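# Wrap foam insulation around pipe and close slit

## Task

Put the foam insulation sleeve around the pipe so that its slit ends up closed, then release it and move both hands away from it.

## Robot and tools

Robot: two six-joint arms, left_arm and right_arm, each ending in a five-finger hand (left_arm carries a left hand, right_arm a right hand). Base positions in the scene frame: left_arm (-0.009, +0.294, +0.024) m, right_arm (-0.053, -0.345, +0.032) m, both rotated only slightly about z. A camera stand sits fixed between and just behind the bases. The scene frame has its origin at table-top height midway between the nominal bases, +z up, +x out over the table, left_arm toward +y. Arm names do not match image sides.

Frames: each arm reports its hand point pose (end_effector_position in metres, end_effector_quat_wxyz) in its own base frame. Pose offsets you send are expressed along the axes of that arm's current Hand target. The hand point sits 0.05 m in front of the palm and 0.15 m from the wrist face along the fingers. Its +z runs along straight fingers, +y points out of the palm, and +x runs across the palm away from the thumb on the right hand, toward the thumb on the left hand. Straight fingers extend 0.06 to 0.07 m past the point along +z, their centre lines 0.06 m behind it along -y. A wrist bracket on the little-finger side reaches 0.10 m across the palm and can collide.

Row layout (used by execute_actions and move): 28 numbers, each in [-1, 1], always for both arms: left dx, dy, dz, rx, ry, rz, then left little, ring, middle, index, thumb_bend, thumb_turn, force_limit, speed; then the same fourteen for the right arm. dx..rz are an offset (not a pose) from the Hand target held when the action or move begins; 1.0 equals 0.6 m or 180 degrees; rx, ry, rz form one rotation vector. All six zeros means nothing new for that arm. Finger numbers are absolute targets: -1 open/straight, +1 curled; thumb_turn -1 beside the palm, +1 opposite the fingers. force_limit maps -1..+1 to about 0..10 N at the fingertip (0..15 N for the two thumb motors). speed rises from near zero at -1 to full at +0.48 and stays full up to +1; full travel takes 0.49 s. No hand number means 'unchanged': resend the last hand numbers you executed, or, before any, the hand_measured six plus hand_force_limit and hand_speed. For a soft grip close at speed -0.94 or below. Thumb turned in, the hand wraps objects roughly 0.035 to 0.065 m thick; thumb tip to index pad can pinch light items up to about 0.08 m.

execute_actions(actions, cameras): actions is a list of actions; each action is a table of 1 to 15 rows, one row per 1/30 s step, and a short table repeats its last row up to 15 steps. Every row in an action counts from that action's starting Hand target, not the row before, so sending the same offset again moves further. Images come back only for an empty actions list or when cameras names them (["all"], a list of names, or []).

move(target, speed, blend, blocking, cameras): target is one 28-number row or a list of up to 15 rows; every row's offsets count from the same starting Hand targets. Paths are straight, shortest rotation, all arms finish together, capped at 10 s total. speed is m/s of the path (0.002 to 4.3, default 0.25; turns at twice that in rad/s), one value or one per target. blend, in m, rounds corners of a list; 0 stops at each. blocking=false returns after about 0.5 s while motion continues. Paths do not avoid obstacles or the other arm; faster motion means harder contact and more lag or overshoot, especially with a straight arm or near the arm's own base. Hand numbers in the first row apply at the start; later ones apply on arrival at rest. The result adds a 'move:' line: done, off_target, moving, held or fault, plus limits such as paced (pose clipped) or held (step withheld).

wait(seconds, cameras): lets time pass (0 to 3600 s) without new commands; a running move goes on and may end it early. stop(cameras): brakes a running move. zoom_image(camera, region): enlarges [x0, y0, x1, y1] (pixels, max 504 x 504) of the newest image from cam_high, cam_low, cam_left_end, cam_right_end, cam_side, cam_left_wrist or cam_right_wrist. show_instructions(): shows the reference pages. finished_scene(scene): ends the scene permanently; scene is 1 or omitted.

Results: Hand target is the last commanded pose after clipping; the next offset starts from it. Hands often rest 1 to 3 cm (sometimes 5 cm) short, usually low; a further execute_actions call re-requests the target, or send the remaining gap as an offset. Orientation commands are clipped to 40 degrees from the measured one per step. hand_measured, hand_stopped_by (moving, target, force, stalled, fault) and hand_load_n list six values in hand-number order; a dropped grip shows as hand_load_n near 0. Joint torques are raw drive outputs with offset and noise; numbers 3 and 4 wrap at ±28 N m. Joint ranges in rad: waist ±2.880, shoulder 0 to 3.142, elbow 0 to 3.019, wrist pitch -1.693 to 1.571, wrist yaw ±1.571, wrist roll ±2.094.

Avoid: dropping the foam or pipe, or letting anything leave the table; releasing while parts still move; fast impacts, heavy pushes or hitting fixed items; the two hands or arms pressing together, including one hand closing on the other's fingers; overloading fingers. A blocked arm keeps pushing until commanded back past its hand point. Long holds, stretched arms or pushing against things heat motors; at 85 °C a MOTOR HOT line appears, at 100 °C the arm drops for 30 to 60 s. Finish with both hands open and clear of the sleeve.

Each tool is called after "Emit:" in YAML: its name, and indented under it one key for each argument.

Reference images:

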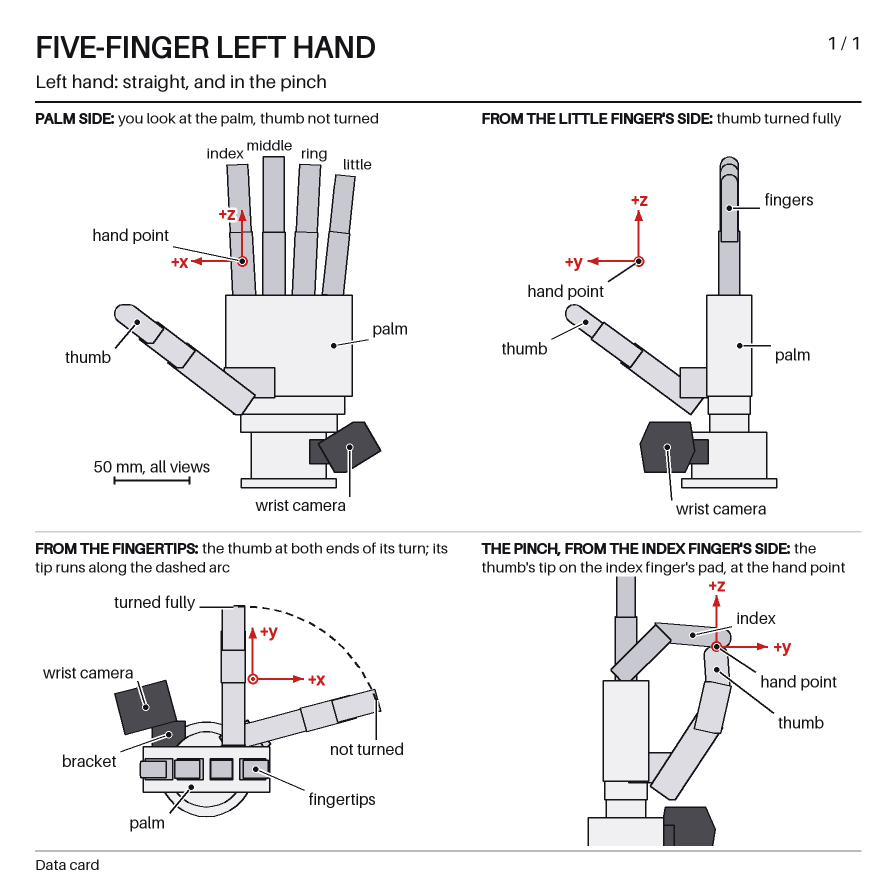

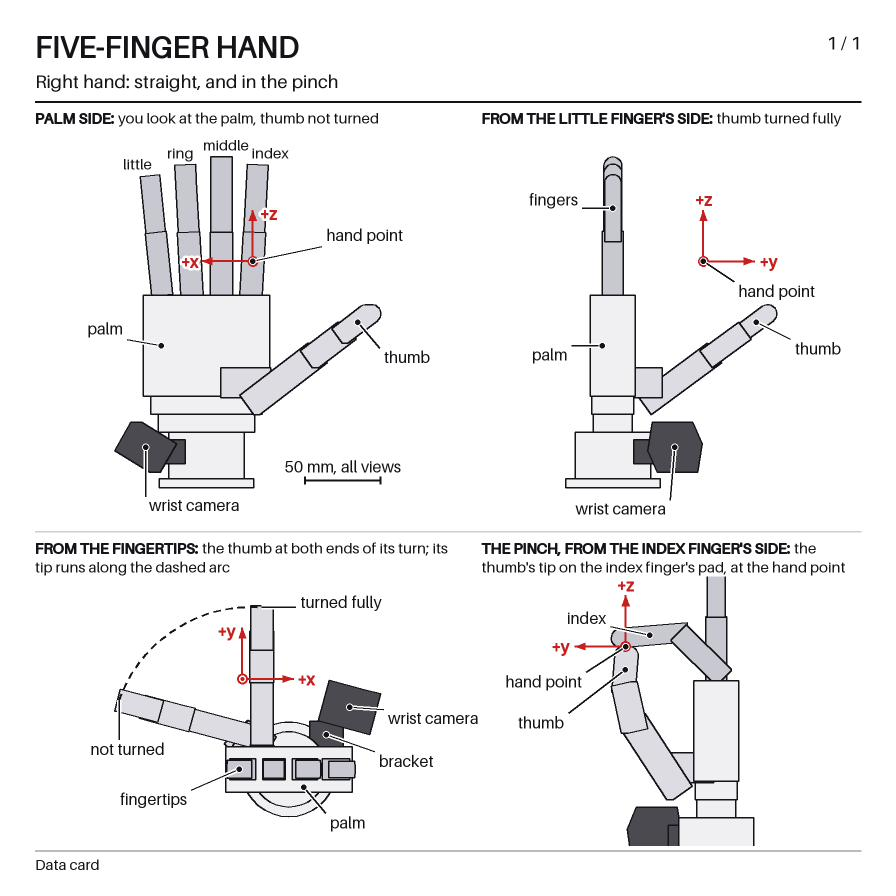

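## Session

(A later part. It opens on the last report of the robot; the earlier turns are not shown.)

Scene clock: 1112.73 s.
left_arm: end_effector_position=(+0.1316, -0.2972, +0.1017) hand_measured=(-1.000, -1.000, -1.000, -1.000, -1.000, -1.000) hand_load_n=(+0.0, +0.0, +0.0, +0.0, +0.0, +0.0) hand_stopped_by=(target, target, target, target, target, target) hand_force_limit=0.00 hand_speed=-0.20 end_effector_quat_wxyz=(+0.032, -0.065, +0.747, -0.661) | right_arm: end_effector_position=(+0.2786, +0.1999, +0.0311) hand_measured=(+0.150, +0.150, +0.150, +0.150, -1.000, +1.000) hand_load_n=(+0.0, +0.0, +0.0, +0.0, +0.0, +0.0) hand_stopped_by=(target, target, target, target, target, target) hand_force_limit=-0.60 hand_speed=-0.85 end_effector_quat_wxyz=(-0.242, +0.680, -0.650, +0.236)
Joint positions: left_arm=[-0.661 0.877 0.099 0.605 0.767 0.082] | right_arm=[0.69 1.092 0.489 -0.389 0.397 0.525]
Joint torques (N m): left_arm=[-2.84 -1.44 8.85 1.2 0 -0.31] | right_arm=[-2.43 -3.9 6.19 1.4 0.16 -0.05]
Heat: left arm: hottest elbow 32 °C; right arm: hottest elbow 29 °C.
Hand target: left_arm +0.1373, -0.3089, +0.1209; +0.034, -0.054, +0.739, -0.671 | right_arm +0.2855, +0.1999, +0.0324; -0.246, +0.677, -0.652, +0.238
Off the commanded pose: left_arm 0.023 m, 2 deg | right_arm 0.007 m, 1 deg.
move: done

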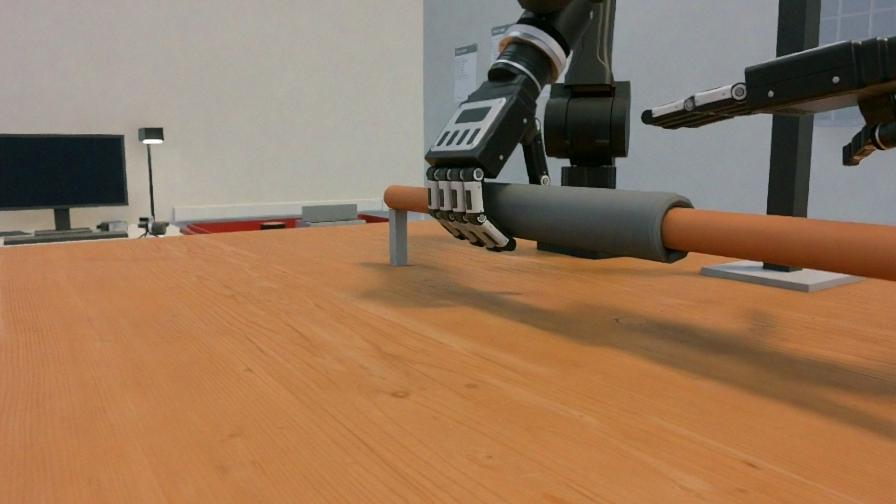

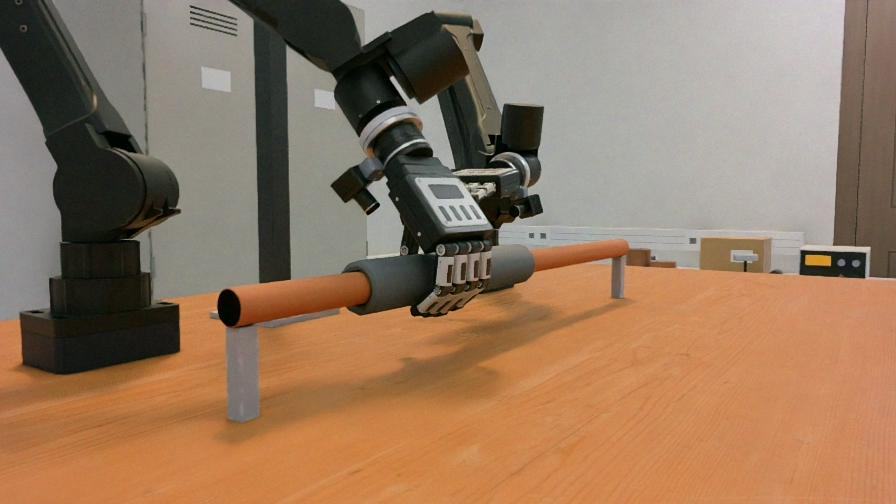

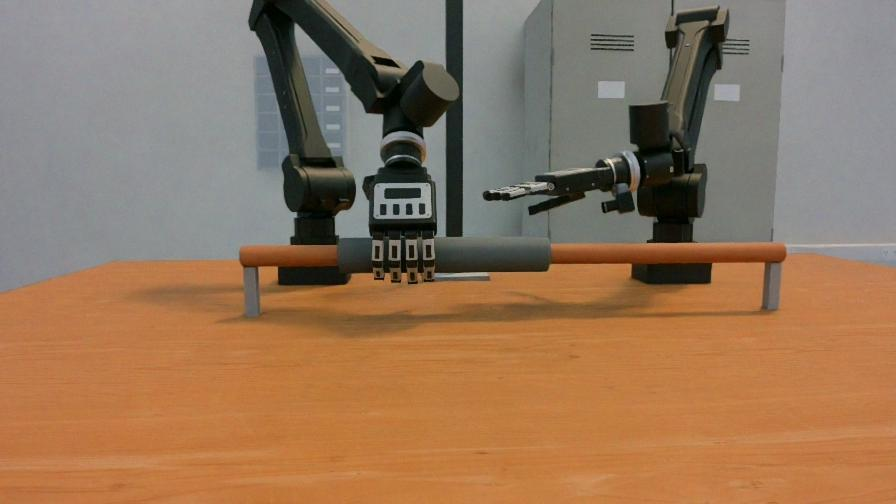

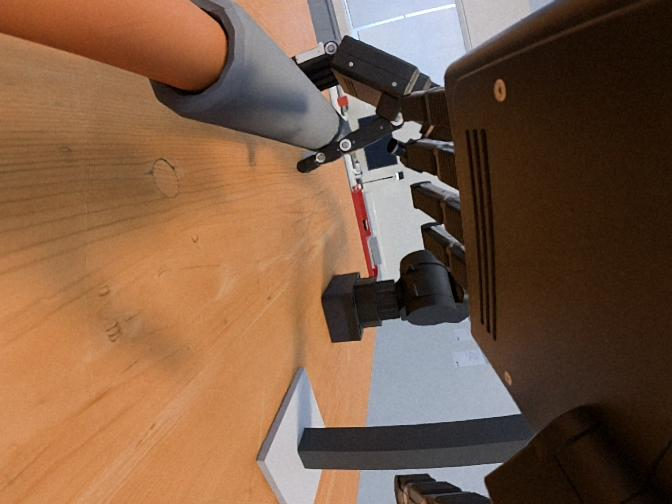

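Emit:
move:
  target: [0,0,0,0,0,0,-1,-1,-1,-1,-1,-1,0,-0.2, 0,0,0,0,0,0,0.35,0.35,0.35,0.35,-0.4,1,-0.6,-0.9]
  cameras: ["cam_left_end", "cam_right_end", "cam_left_wrist"]

Emit:
zoom_image:
  camera: "cam_left_wrist"
  region: [140, 0, 440, 220]

Emit:
zoom_image:
  camera: "cam_right_end"
  region: [320, 130, 560, 330]

Scene clock: 1113.83 s.
left_arm: end_effector_position=(+0.1316, -0.2972, +0.1017) hand_measured=(-1.000, -1.000, -1.000, -1.000, -1.000, -1.000) hand_load_n=(+0.0, +0.0, +0.0, +0.0, +0.0, -0.5) hand_stopped_by=(target, target, target, target, target, target) hand_force_limit=0.00 hand_speed=-0.20 end_effector_quat_wxyz=(+0.032, -0.065, +0.747, -0.661) | right_arm: end_effector_position=(+0.2792, +0.2003, +0.0295) hand_measured=(+0.288, +0.260, +0.260, +0.232, -0.896, +1.000) hand_load_n=(+2.0, +1.0, +1.5, +0.0, +3.0, +0.5) hand_stopped_by=(force, force, force, force, force, target) hand_force_limit=-0.60 hand_speed=-0.90 end_effector_quat_wxyz=(-0.241, +0.681, -0.650, +0.235)
Joint positions: left_arm=[-0.661 0.877 0.099 0.605 0.767 0.082] | right_arm=[0.689 1.099 0.489 -0.383 0.395 0.523]
Joint torques (N m): left_arm=[-3.31 -1.44 8.95 1.26 -0.02 -0.3] | right_arm=[-2.2 -4.72 6.2 1.22 0.23 0]
Heat: left arm: hottest elbow 32 °C; right arm: hottest elbow 29 °C.
Hand target: left_arm +0.1373, -0.3089, +0.1209; +0.034, -0.054, +0.739, -0.671 | right_arm +0.2855, +0.2000, +0.0323; -0.246, +0.677, -0.652, +0.238
Off the commanded pose: left_arm 0.023 m, 2 deg | right_arm 0.007 m, 1 deg.
move: done

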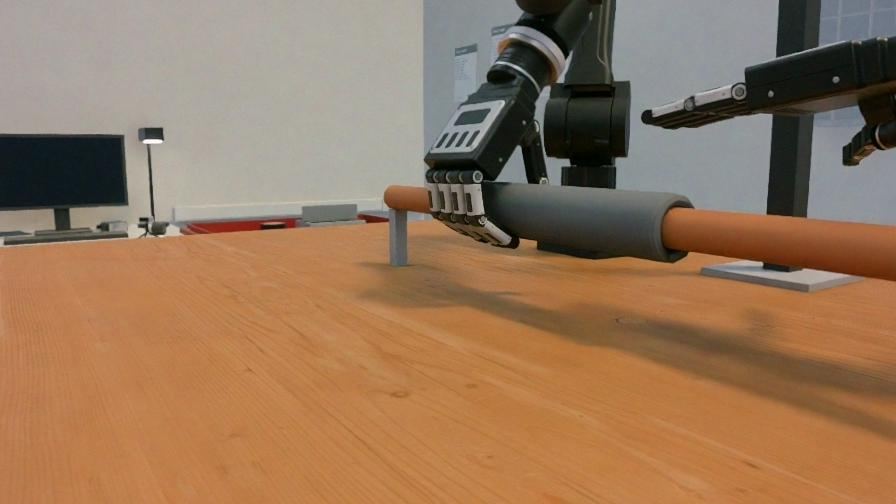

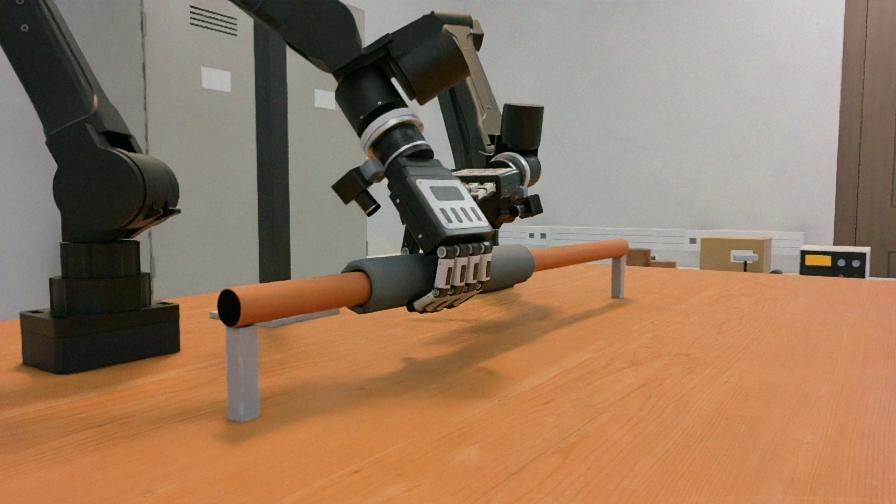

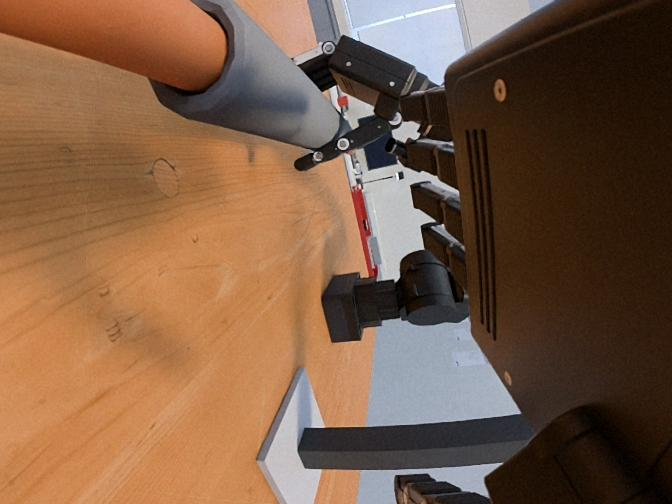

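Scaled by 1.680 from the camera's image (finer frame: 960x720).

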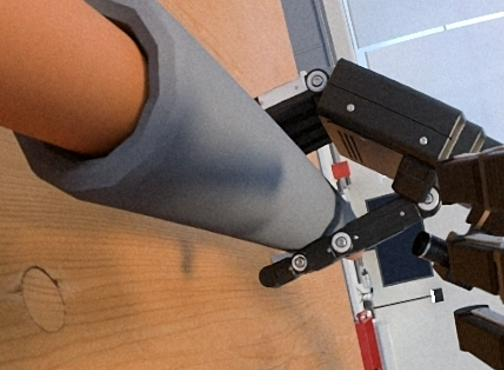

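Scaled by 2.100.

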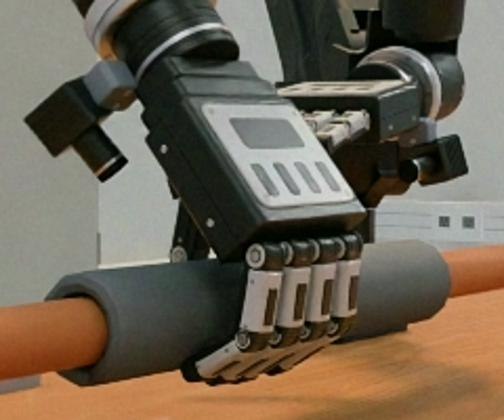

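Emit:
move:
  target: [0,0,0,0,0,0,-1,-1,-1,-1,-1,-1,0,-0.2, 0,0,0,0,0,0,0.55,0.55,0.55,0.55,-0.3,1,-0.1,-0.92]
  cameras: ["cam_left_end", "cam_right_end", "cam_left_wrist"]

Emit:
zoom_image:
  camera: "cam_left_wrist"
  region: [140, 0, 440, 220]

Emit:
zoom_image:
  camera: "cam_right_end"
  region: [330, 250, 400, 320]

Scene clock: 1114.50 s.
left_arm: end_effector_position=(+0.1316, -0.2972, +0.1017) hand_measured=(-1.000, -1.000, -1.000, -1.000, -1.000, -1.000) hand_load_n=(+0.0, +0.0, +0.0, +0.0, +0.0, +0.0) hand_stopped_by=(target, target, target, target, target, target) hand_force_limit=0.00 hand_speed=-0.20 end_effector_quat_wxyz=(+0.032, -0.065, +0.747, -0.661) | right_arm: end_effector_position=(+0.2794, +0.2006, +0.0290) hand_measured=(+0.308, +0.296, +0.296, +0.284, -0.876, +1.000) hand_load_n=(+3.0, +4.0, +4.5, +5.0, +7.0, +0.5) hand_stopped_by=(force, force, force, force, force, target) hand_force_limit=-0.10 hand_speed=-0.92 end_effector_quat_wxyz=(-0.242, +0.682, -0.649, +0.235)
Joint positions: left_arm=[-0.661 0.877 0.099 0.605 0.767 0.082] | right_arm=[0.689 1.101 0.489 -0.379 0.394 0.522]
Joint torques (N m): left_arm=[-3.08 -1.32 8.92 1.29 -0.03 -0.32] | right_arm=[-2.49 -4.84 6.31 1.01 0.22 0]
Heat: left arm: hottest elbow 32 °C; right arm: hottest elbow 29 °C.
Hand target: left_arm +0.1373, -0.3089, +0.1209; +0.034, -0.054, +0.739, -0.671 | right_arm +0.2856, +0.2001, +0.0325; -0.246, +0.677, -0.652, +0.238
Off the commanded pose: left_arm 0.023 m, 2 deg | right_arm 0.007 m, 1 deg.
move: done

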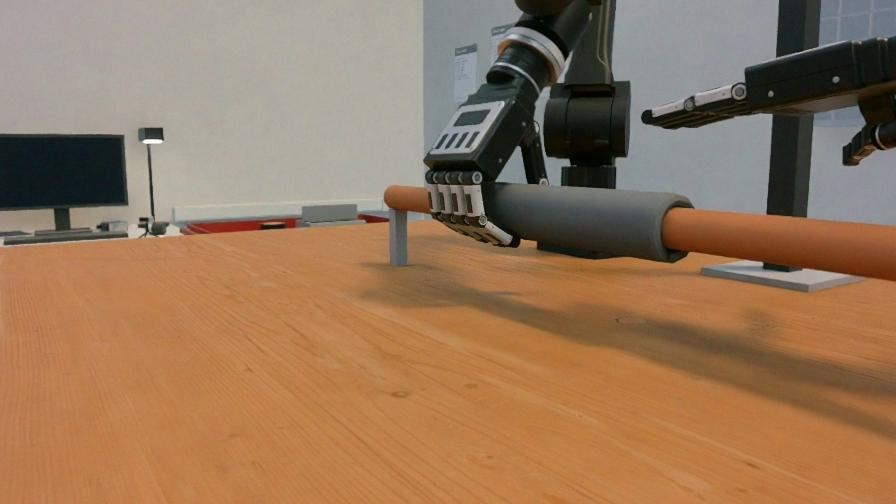

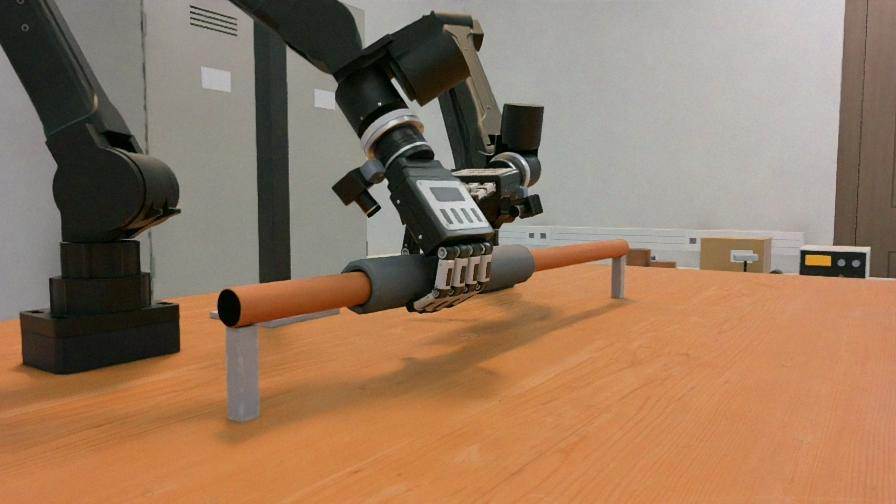

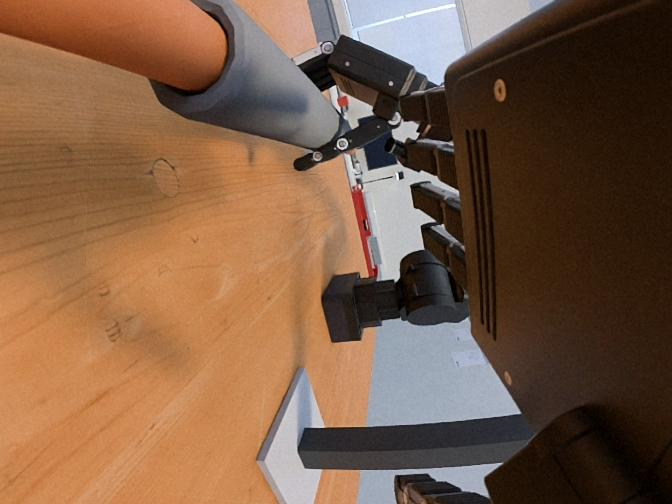

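Scaled by 1.680 from the camera's image (finer frame: 960x720).

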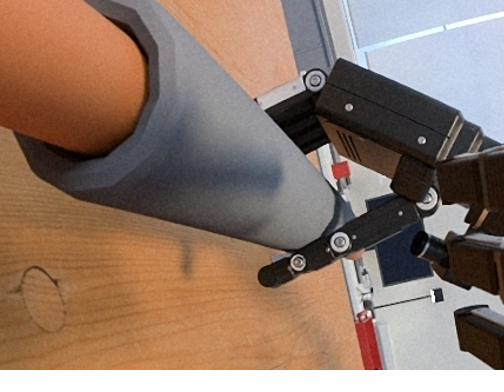

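Scaled by 7.200.

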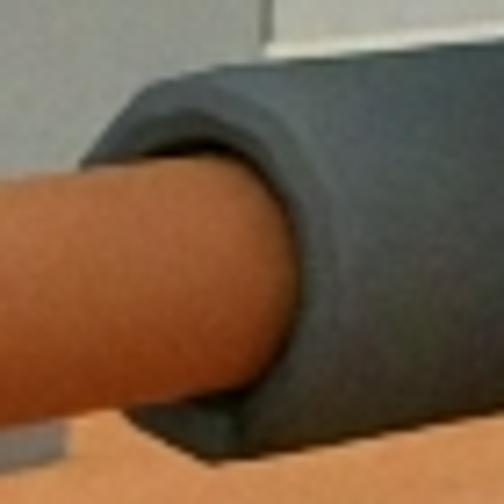

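Emit:
zoom_image:
  camera: "cam_left_wrist"
  region: [150, 70, 220, 130]

Emit:
zoom_image:
  camera: "cam_left_end"
  region: [640, 180, 700, 270]

Scaled by 7.200 from the camera's image (finer frame: 960x720).

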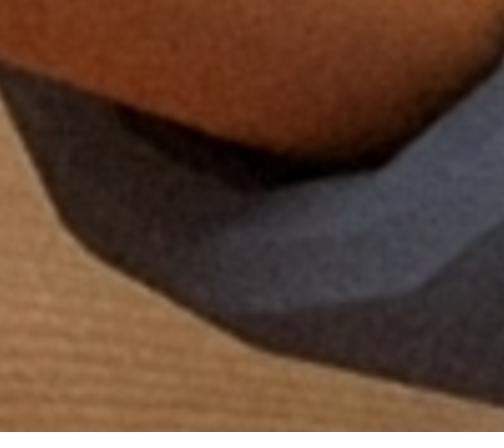

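Scaled by 5.600.

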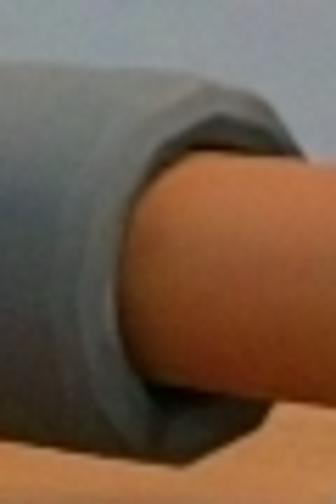

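Emit:
move:
  target: [0,0,0,0,0,0,-1,-1,-1,-1,-1,-1,0,-0.2, 0,0,0,0,0,0,0.15,0.15,0.15,0.15,-1,1,-0.1,-0.9]
  cameras: ["cam_left_end", "cam_right_end", "cam_left_wrist"]

Emit:
zoom_image:
  camera: "cam_left_wrist"
  region: [150, 70, 220, 130]

Emit:
zoom_image:
  camera: "cam_left_end"
  region: [640, 180, 700, 270]

Emit:
zoom_image:
  camera: "cam_right_end"
  region: [330, 250, 400, 320]

Scene clock: 1123.00 s.
left_arm: end_effector_position=(+0.1316, -0.2972, +0.1017) hand_measured=(-1.000, -1.000, -1.000, -1.000, -1.000, -1.000) hand_load_n=(+0.0, +0.0, +0.0, +0.0, +0.0, +0.0) hand_stopped_by=(target, target, target, target, target, target) hand_force_limit=0.00 hand_speed=-0.20 end_effector_quat_wxyz=(+0.032, -0.065, +0.747, -0.661) | right_arm: end_effector_position=(+0.2791, +0.2004, +0.0287) hand_measured=(+0.150, +0.150, +0.150, +0.150, -1.000, +1.000) hand_load_n=(+0.0, +0.0, +0.0, +0.0, +0.0, +0.0) hand_stopped_by=(target, target, target, target, target, target) hand_force_limit=-0.10 hand_speed=-0.90 end_effector_quat_wxyz=(-0.242, +0.682, -0.649, +0.235)
Joint positions: left_arm=[-0.661 0.877 0.099 0.605 0.767 0.082] | right_arm=[0.689 1.101 0.488 -0.379 0.394 0.521]
Joint torques (N m): left_arm=[-2.9 -1.49 8.91 1.25 -0.01 -0.32] | right_arm=[-2.37 -5.01 6.35 1.17 0.27 -0.01]
Heat: left arm: hottest elbow 32 °C; right arm: hottest elbow 29 °C.
Hand target: left_arm +0.1373, -0.3089, +0.1209; +0.034, -0.054, +0.739, -0.671 | right_arm +0.2855, +0.2000, +0.0324; -0.246, +0.677, -0.652, +0.238
Off the commanded pose: left_arm 0.023 m, 2 deg | right_arm 0.008 m, 1 deg.
move: done

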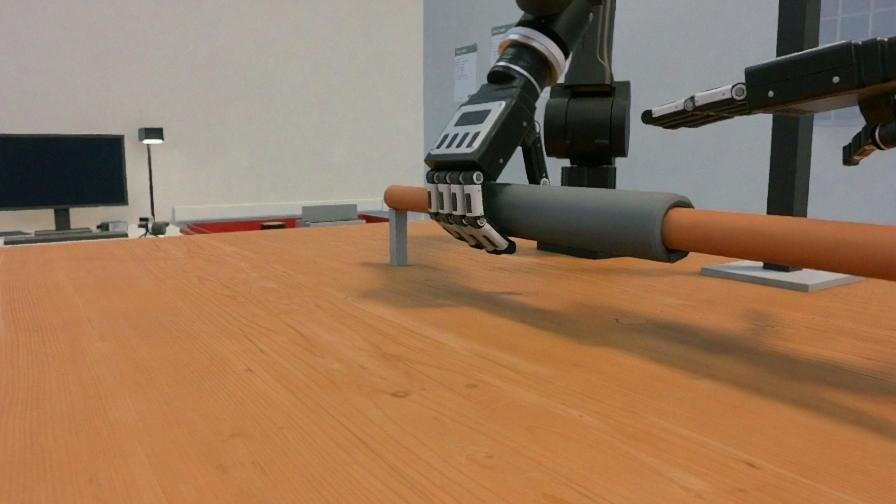

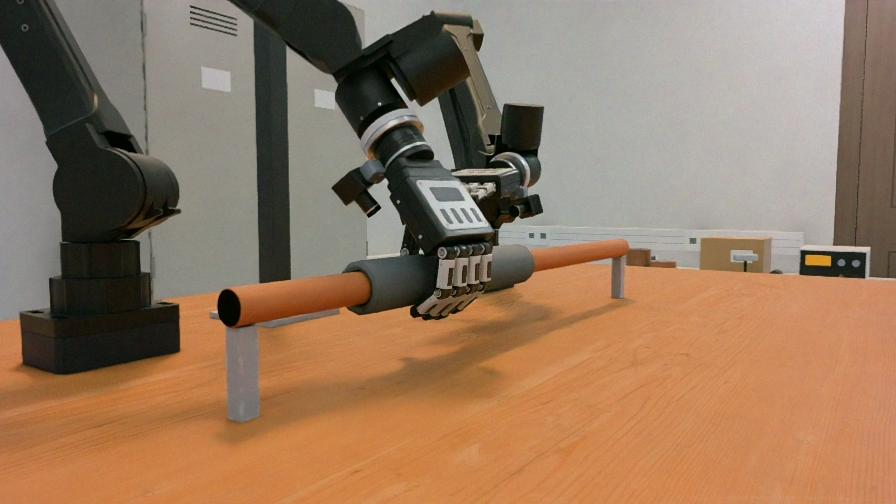

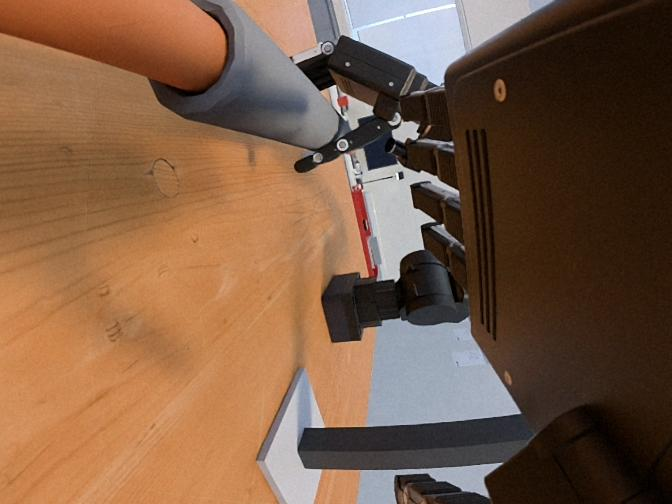

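Scaled by 7.200 from the camera's image (finer frame: 960x720).

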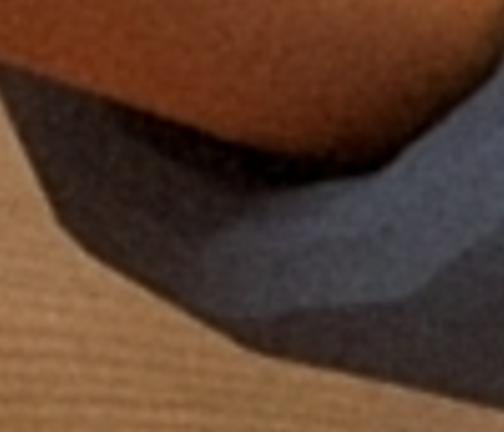

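Scaled by 5.600.

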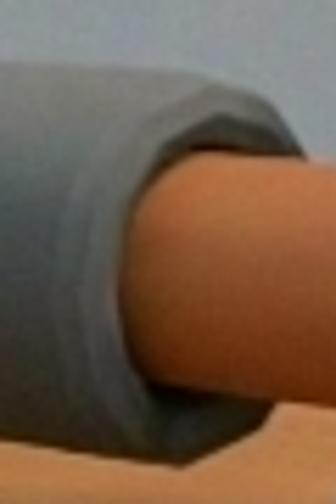

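Scaled by 7.200.

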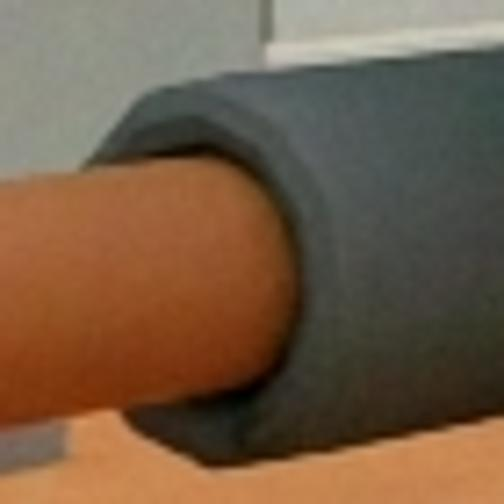

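Emit:
move:
  target:
    - [0,0,0,0,0,0,-1,-1,-1,-1,-1,-1,0,-0.2, 0,0,0,0,0,0,-0.6,-0.6,-0.6,-0.6,-1,1,-0.1,-0.6]
    - [0,0,0,0,0,0,-1,-1,-1,-1,-1,-1,0,-0.2, 0,-0.1072,-0.1277,0,0,0,-0.6,-0.6,-0.6,-0.6,-1,1,-0.1,-0.6]
    - [0,0,0,0,0,0,-1,-1,-1,-1,-1,-1,0,-0.2, 0.15,-0.25,-0.26,-0.15,0,0,-0.6,-0.6,-0.6,-0.6,-1,1,-0.1,-0.6]
  speed: 0.12
  cameras: ["cam_left_end", "cam_right_end", "cam_high"]

Scene clock: 1128.80 s.
left_arm: end_effector_position=(+0.1316, -0.2972, +0.1017) hand_measured=(-1.000, -1.000, -1.000, -1.000, -1.000, -1.000) hand_load_n=(+0.0, +0.0, -0.5, +0.0, +0.0, +0.0) hand_stopped_by=(target, target, target, target, target, target) hand_force_limit=0.00 hand_speed=-0.20 end_effector_quat_wxyz=(+0.032, -0.065, +0.747, -0.661) | right_arm: end_effector_position=(+0.2919, +0.1116, +0.2339) hand_measured=(-0.600, -0.600, -0.600, -0.600, -1.000, +1.000) hand_load_n=(+0.0, +0.0, +0.0, +0.0, +0.0, +0.0) hand_stopped_by=(target, target, target, target, target, target) hand_force_limit=-0.10 hand_speed=-0.60 end_effector_quat_wxyz=(-0.070, +0.718, -0.689, +0.073)
Joint positions: left_arm=[-0.661 0.877 0.099 0.605 0.767 0.082] | right_arm=[0.261 1.145 1.16 -1.389 0.052 0.215]
Joint torques (N m): left_arm=[-2.84 -1.61 8.88 1.24 0 -0.31] | right_arm=[-2.55 -5.89 9.46 -0.02 -0.07 -0.05]
Heat: left arm: hottest elbow 32 °C; right arm: hottest elbow 29 °C.
Hand target: left_arm +0.1373, -0.3089, +0.1209; +0.034, -0.054, +0.739, -0.671 | right_arm +0.3035, +0.1109, +0.2485; -0.081, +0.716, -0.689, +0.079
Off the commanded pose: left_arm 0.023 m, 2 deg | right_arm 0.019 m, 1 deg.
move: off_target (right_arm)
Images, in order (width x height): cam_high 896x504, cam_left_end 896x504, cam_right_end 896x504.

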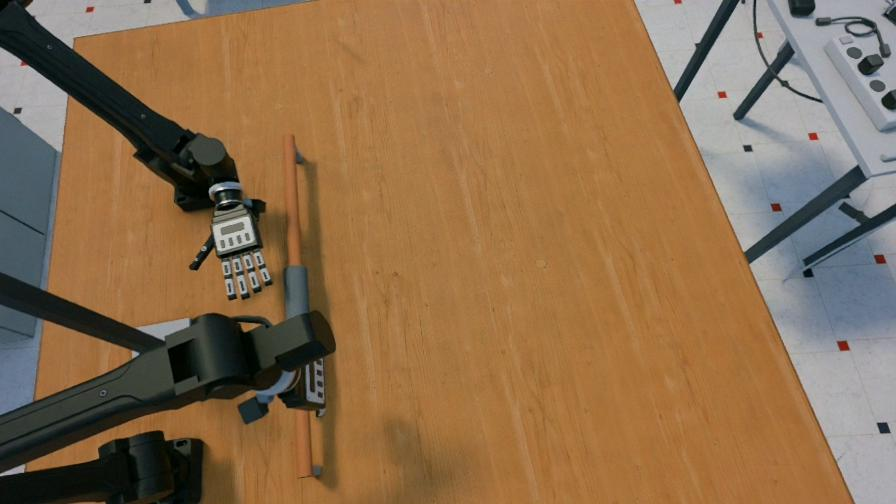

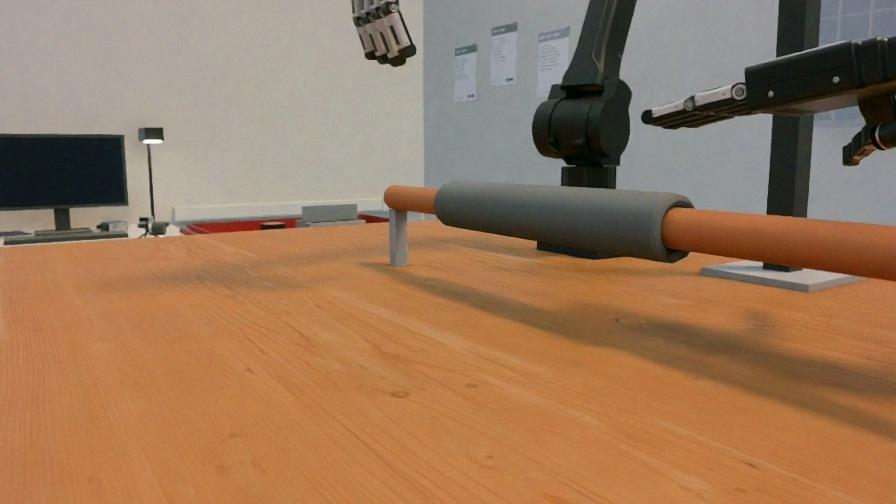

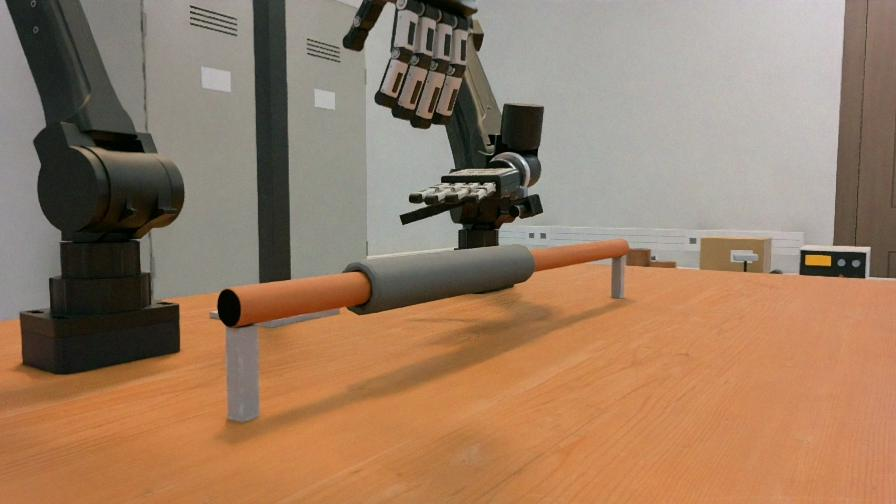

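Emit:
move:
  target: [0.0592,0.1028,0.1088,0.0306,0.0345,0.0087,-1,-1,-1,-1,-1,-1,0,-0.2, 0,0,0,0,0,0,-0.6,-0.6,-0.6,-0.6,-1,1,-0.1,-0.6]
  speed: 0.1
  cameras: ["cam_left_end", "cam_right_end", "cam_side", "cam_high", "cam_left_wrist"]

Scene clock: 1131.37 s.
left_arm: end_effector_position=(+0.1096, -0.3648, +0.0497) hand_measured=(-1.000, -1.000, -1.000, -1.000, -1.000, -1.000) hand_load_n=(+0.0, +0.0, +0.0, +0.0, +0.0, -0.5) hand_stopped_by=(target, target, target, target, target, target) hand_force_limit=0.00 hand_speed=-0.20 end_effector_quat_wxyz=(+0.010, -0.010, +0.715, -0.699) | right_arm: end_effector_position=(+0.2919, +0.1115, +0.2339) hand_measured=(-0.600, -0.600, -0.600, -0.600, -1.000, +1.000) hand_load_n=(+0.0, +0.0, +0.0, +0.0, +0.0, +0.0) hand_stopped_by=(target, target, target, target, target, target) hand_force_limit=-0.10 hand_speed=-0.60 end_effector_quat_wxyz=(-0.070, +0.718, -0.689, +0.073)
Joint positions: left_arm=[-0.901 1.691 0.144 1.519 0.641 0.016] | right_arm=[0.261 1.145 1.16 -1.389 0.052 0.214]
Joint torques (N m): left_arm=[-3.02 -5.3 2.24 2.84 -0.1 -0.35] | right_arm=[-2.32 -5.77 9.62 -0.13 -0.07 -0.05]
Heat: left arm: hottest elbow 32 °C; right arm: hottest elbow 29 °C.
Hand target: left_arm +0.1080, -0.3720, +0.0540; +0.005, -0.006, +0.707, -0.707 | right_arm +0.3035, +0.1109, +0.2485; -0.081, +0.716, -0.689, +0.079
Off the commanded pose: left_arm 0.009 m, 1 deg | right_arm 0.019 m, 1 deg.
move: done
Images, in order (width x height): cam_high 896x504, cam_left_end 896x504, cam_right_end 896x504, cam_side 896x504, cam_left_wrist 672x504.

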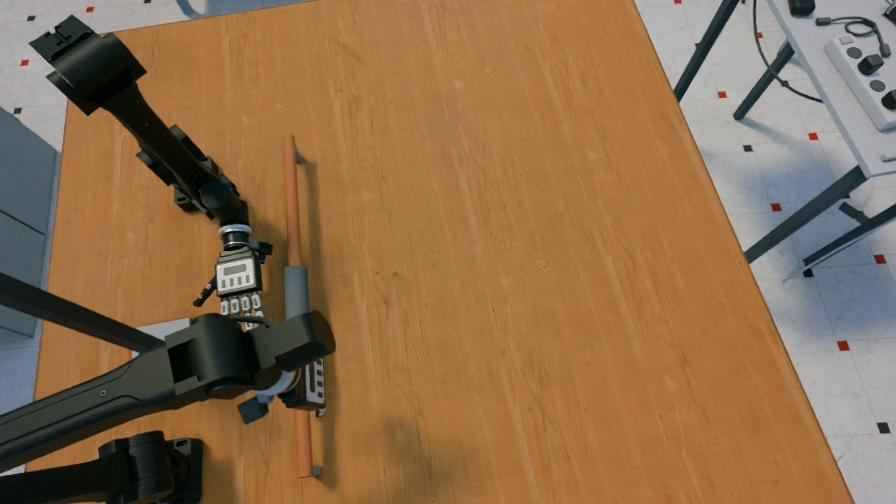

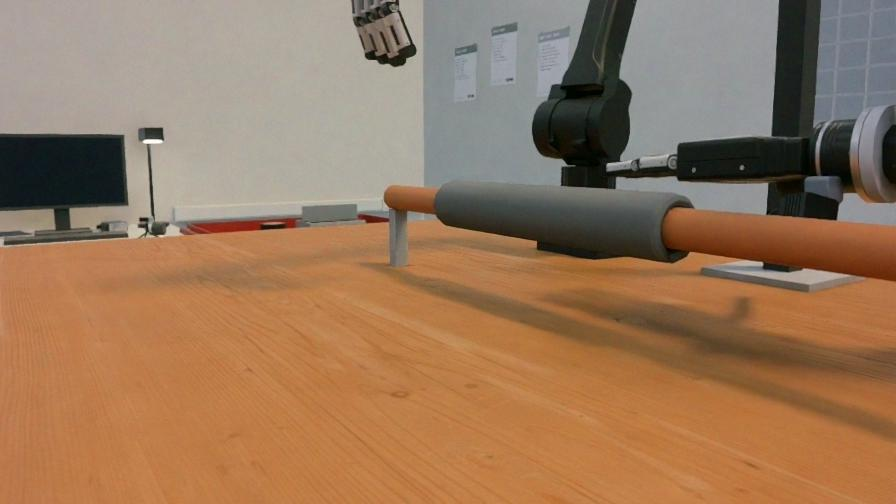

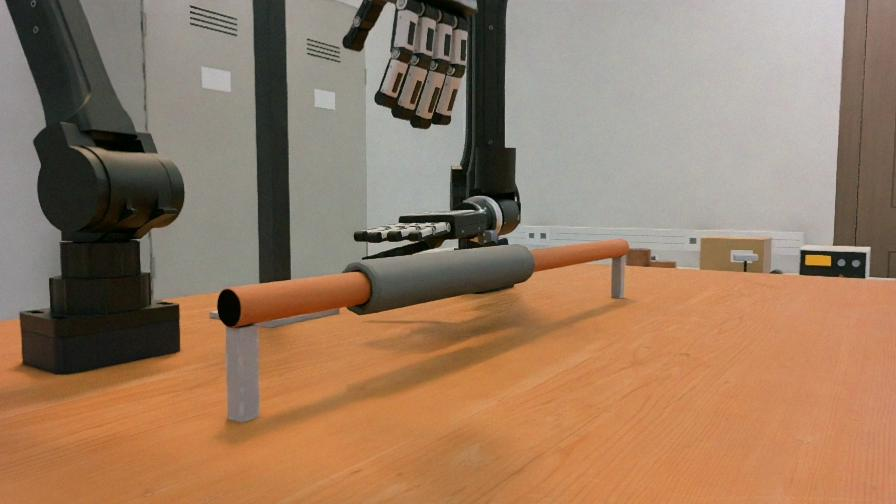

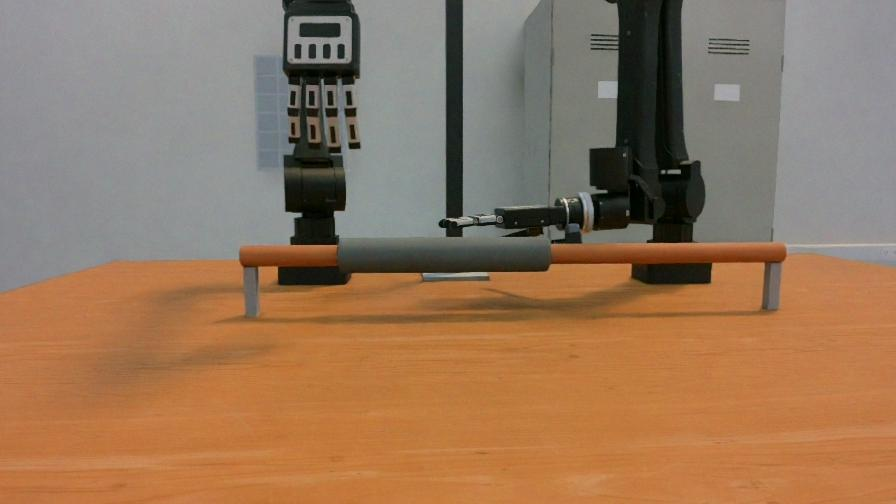

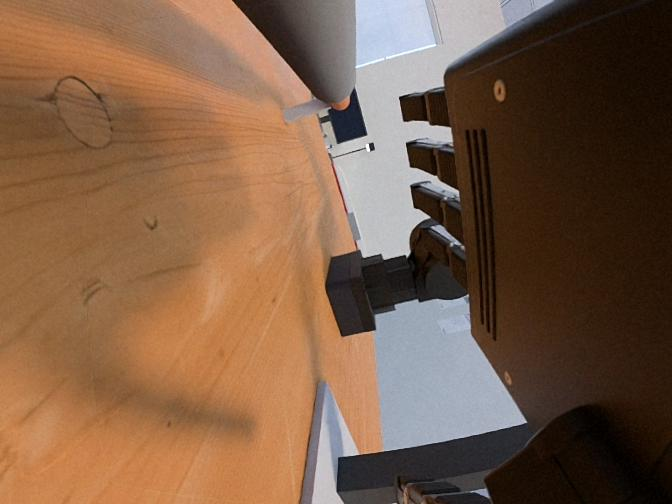

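Emit:
zoom_image:
  camera: "cam_left_wrist"
  region: [220, 0, 370, 112]

Scaled by 3.360 from the camera's image (finer frame: 960x720).

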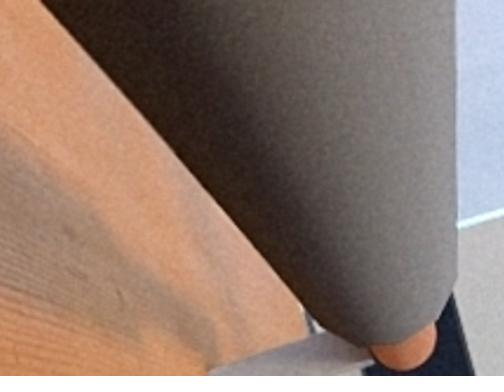

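Emit:
move:
  target: [-0.001,0.068,-0.06,0,0,0,-1,-1,-1,-1,-1,-1,0,-0.2, 0,0,0,0,0,0,-0.6,-0.6,-0.6,-0.6,-1,1,-0.1,-0.6]
  speed: 0.08
  cameras: ["cam_right_end", "cam_side", "cam_left_wrist"]

Emit:
zoom_image:
  camera: "cam_left_wrist"
  region: [180, 0, 380, 150]

Scene clock: 1133.17 s.
left_arm: end_effector_position=(+0.1028, -0.3390, +0.0143) hand_measured=(-1.000, -1.000, -1.000, -1.000, -1.000, -1.000) hand_load_n=(+0.0, +0.0, +0.0, +0.0, +0.0, -0.5) hand_stopped_by=(target, target, target, target, target, target) hand_force_limit=0.00 hand_speed=-0.20 end_effector_quat_wxyz=(-0.012, -0.001, +0.741, -0.672) | right_arm: end_effector_position=(+0.2919, +0.1115, +0.2339) hand_measured=(-0.600, -0.600, -0.600, -0.600, -1.000, +1.000) hand_load_n=(-0.5, +0.0, +0.0, +0.0, +0.0, +0.0) hand_stopped_by=(target, target, target, target, target, target) hand_force_limit=-0.10 hand_speed=-0.60 end_effector_quat_wxyz=(-0.070, +0.718, -0.689, +0.073)
Joint positions: left_arm=[-0.832 1.815 0.12 1.561 0.752 0.072] | right_arm=[0.261 1.145 1.16 -1.389 0.052 0.214]
Joint torques (N m): left_arm=[-0.44 -5.71 -0.12 2.84 0.09 -0.05] | right_arm=[-2.37 -5.42 9.63 -0.03 -0.04 -0.04]
Heat: left arm: hottest elbow 32 °C; right arm: hottest elbow 30 °C.
Hand target: left_arm +0.1080, -0.3360, +0.0132; +0.005, -0.006, +0.707, -0.707 | right_arm +0.3035, +0.1109, +0.2485; -0.081, +0.716, -0.689, +0.079
Off the commanded pose: left_arm 0.006 m, 6 deg | right_arm 0.019 m, 1 deg.
joint sent to its limit (left arm) — joint 4 (wrist pitch), upper limit. The joint targets are off in orientation, not in position.
move: off_target (left_arm)

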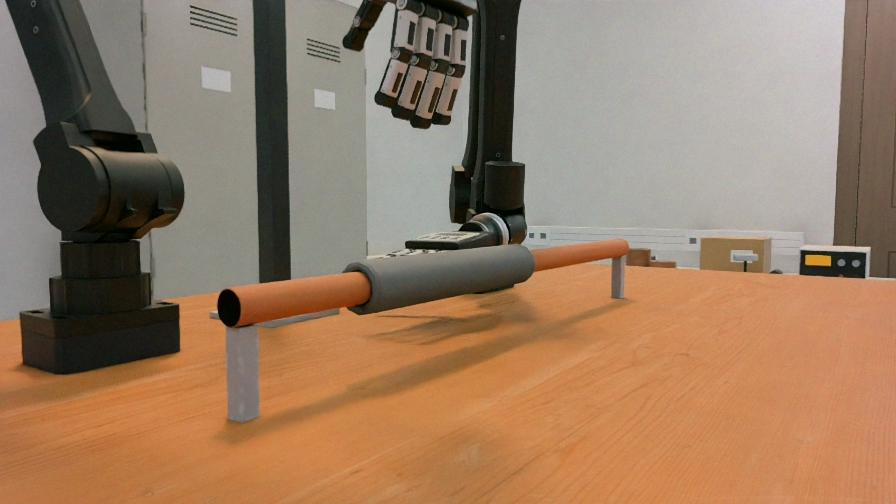

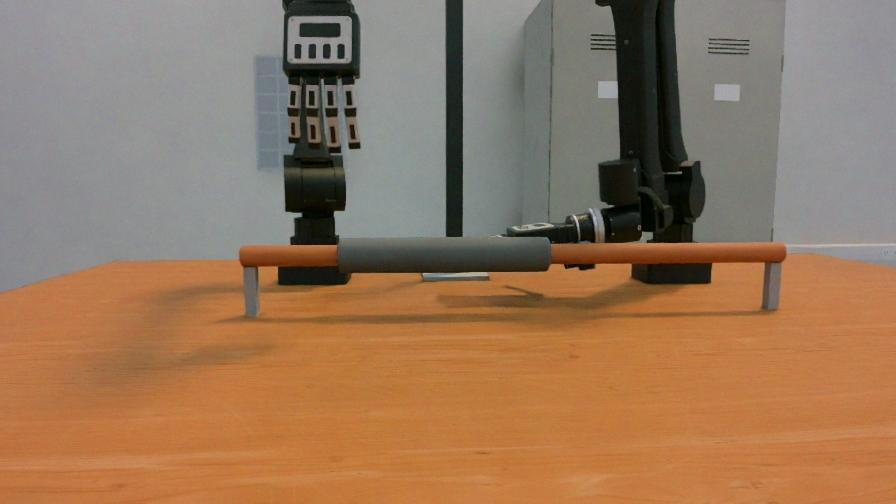

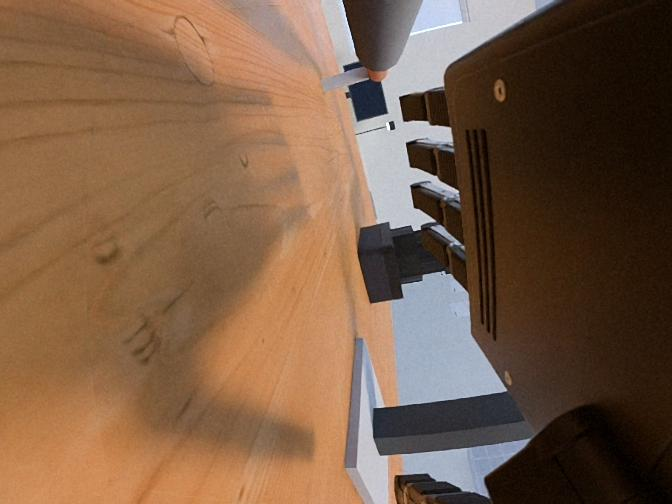

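Scaled by 2.520 from the camera's image (finer frame: 960x720).

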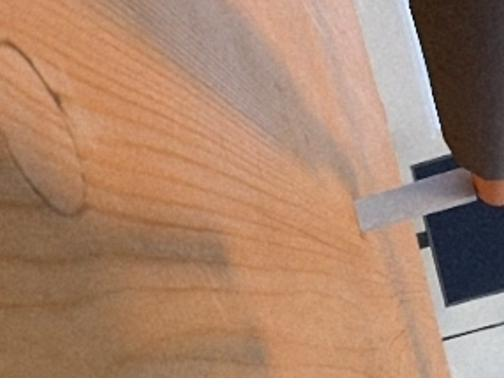

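Emit:
zoom_image:
  camera: "cam_left_wrist"
  region: [335, 0, 435, 84]

Scaled by 5.040 from the camera's image (finer frame: 960x720).

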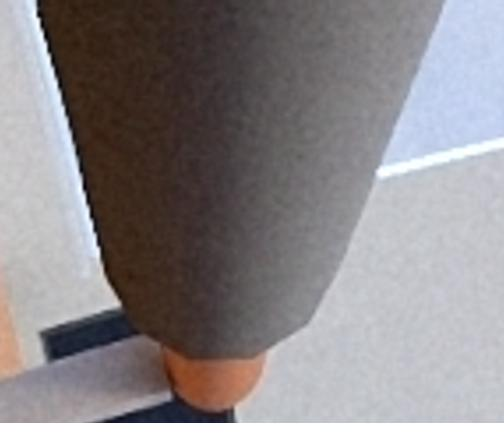

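Emit:
zoom_image:
  camera: "cam_left_wrist"
  region: [340, 0, 400, 45]

Scaled by 8.400 from the camera's image (finer frame: 960x720).

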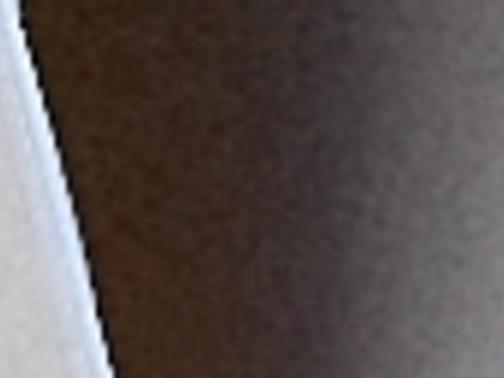

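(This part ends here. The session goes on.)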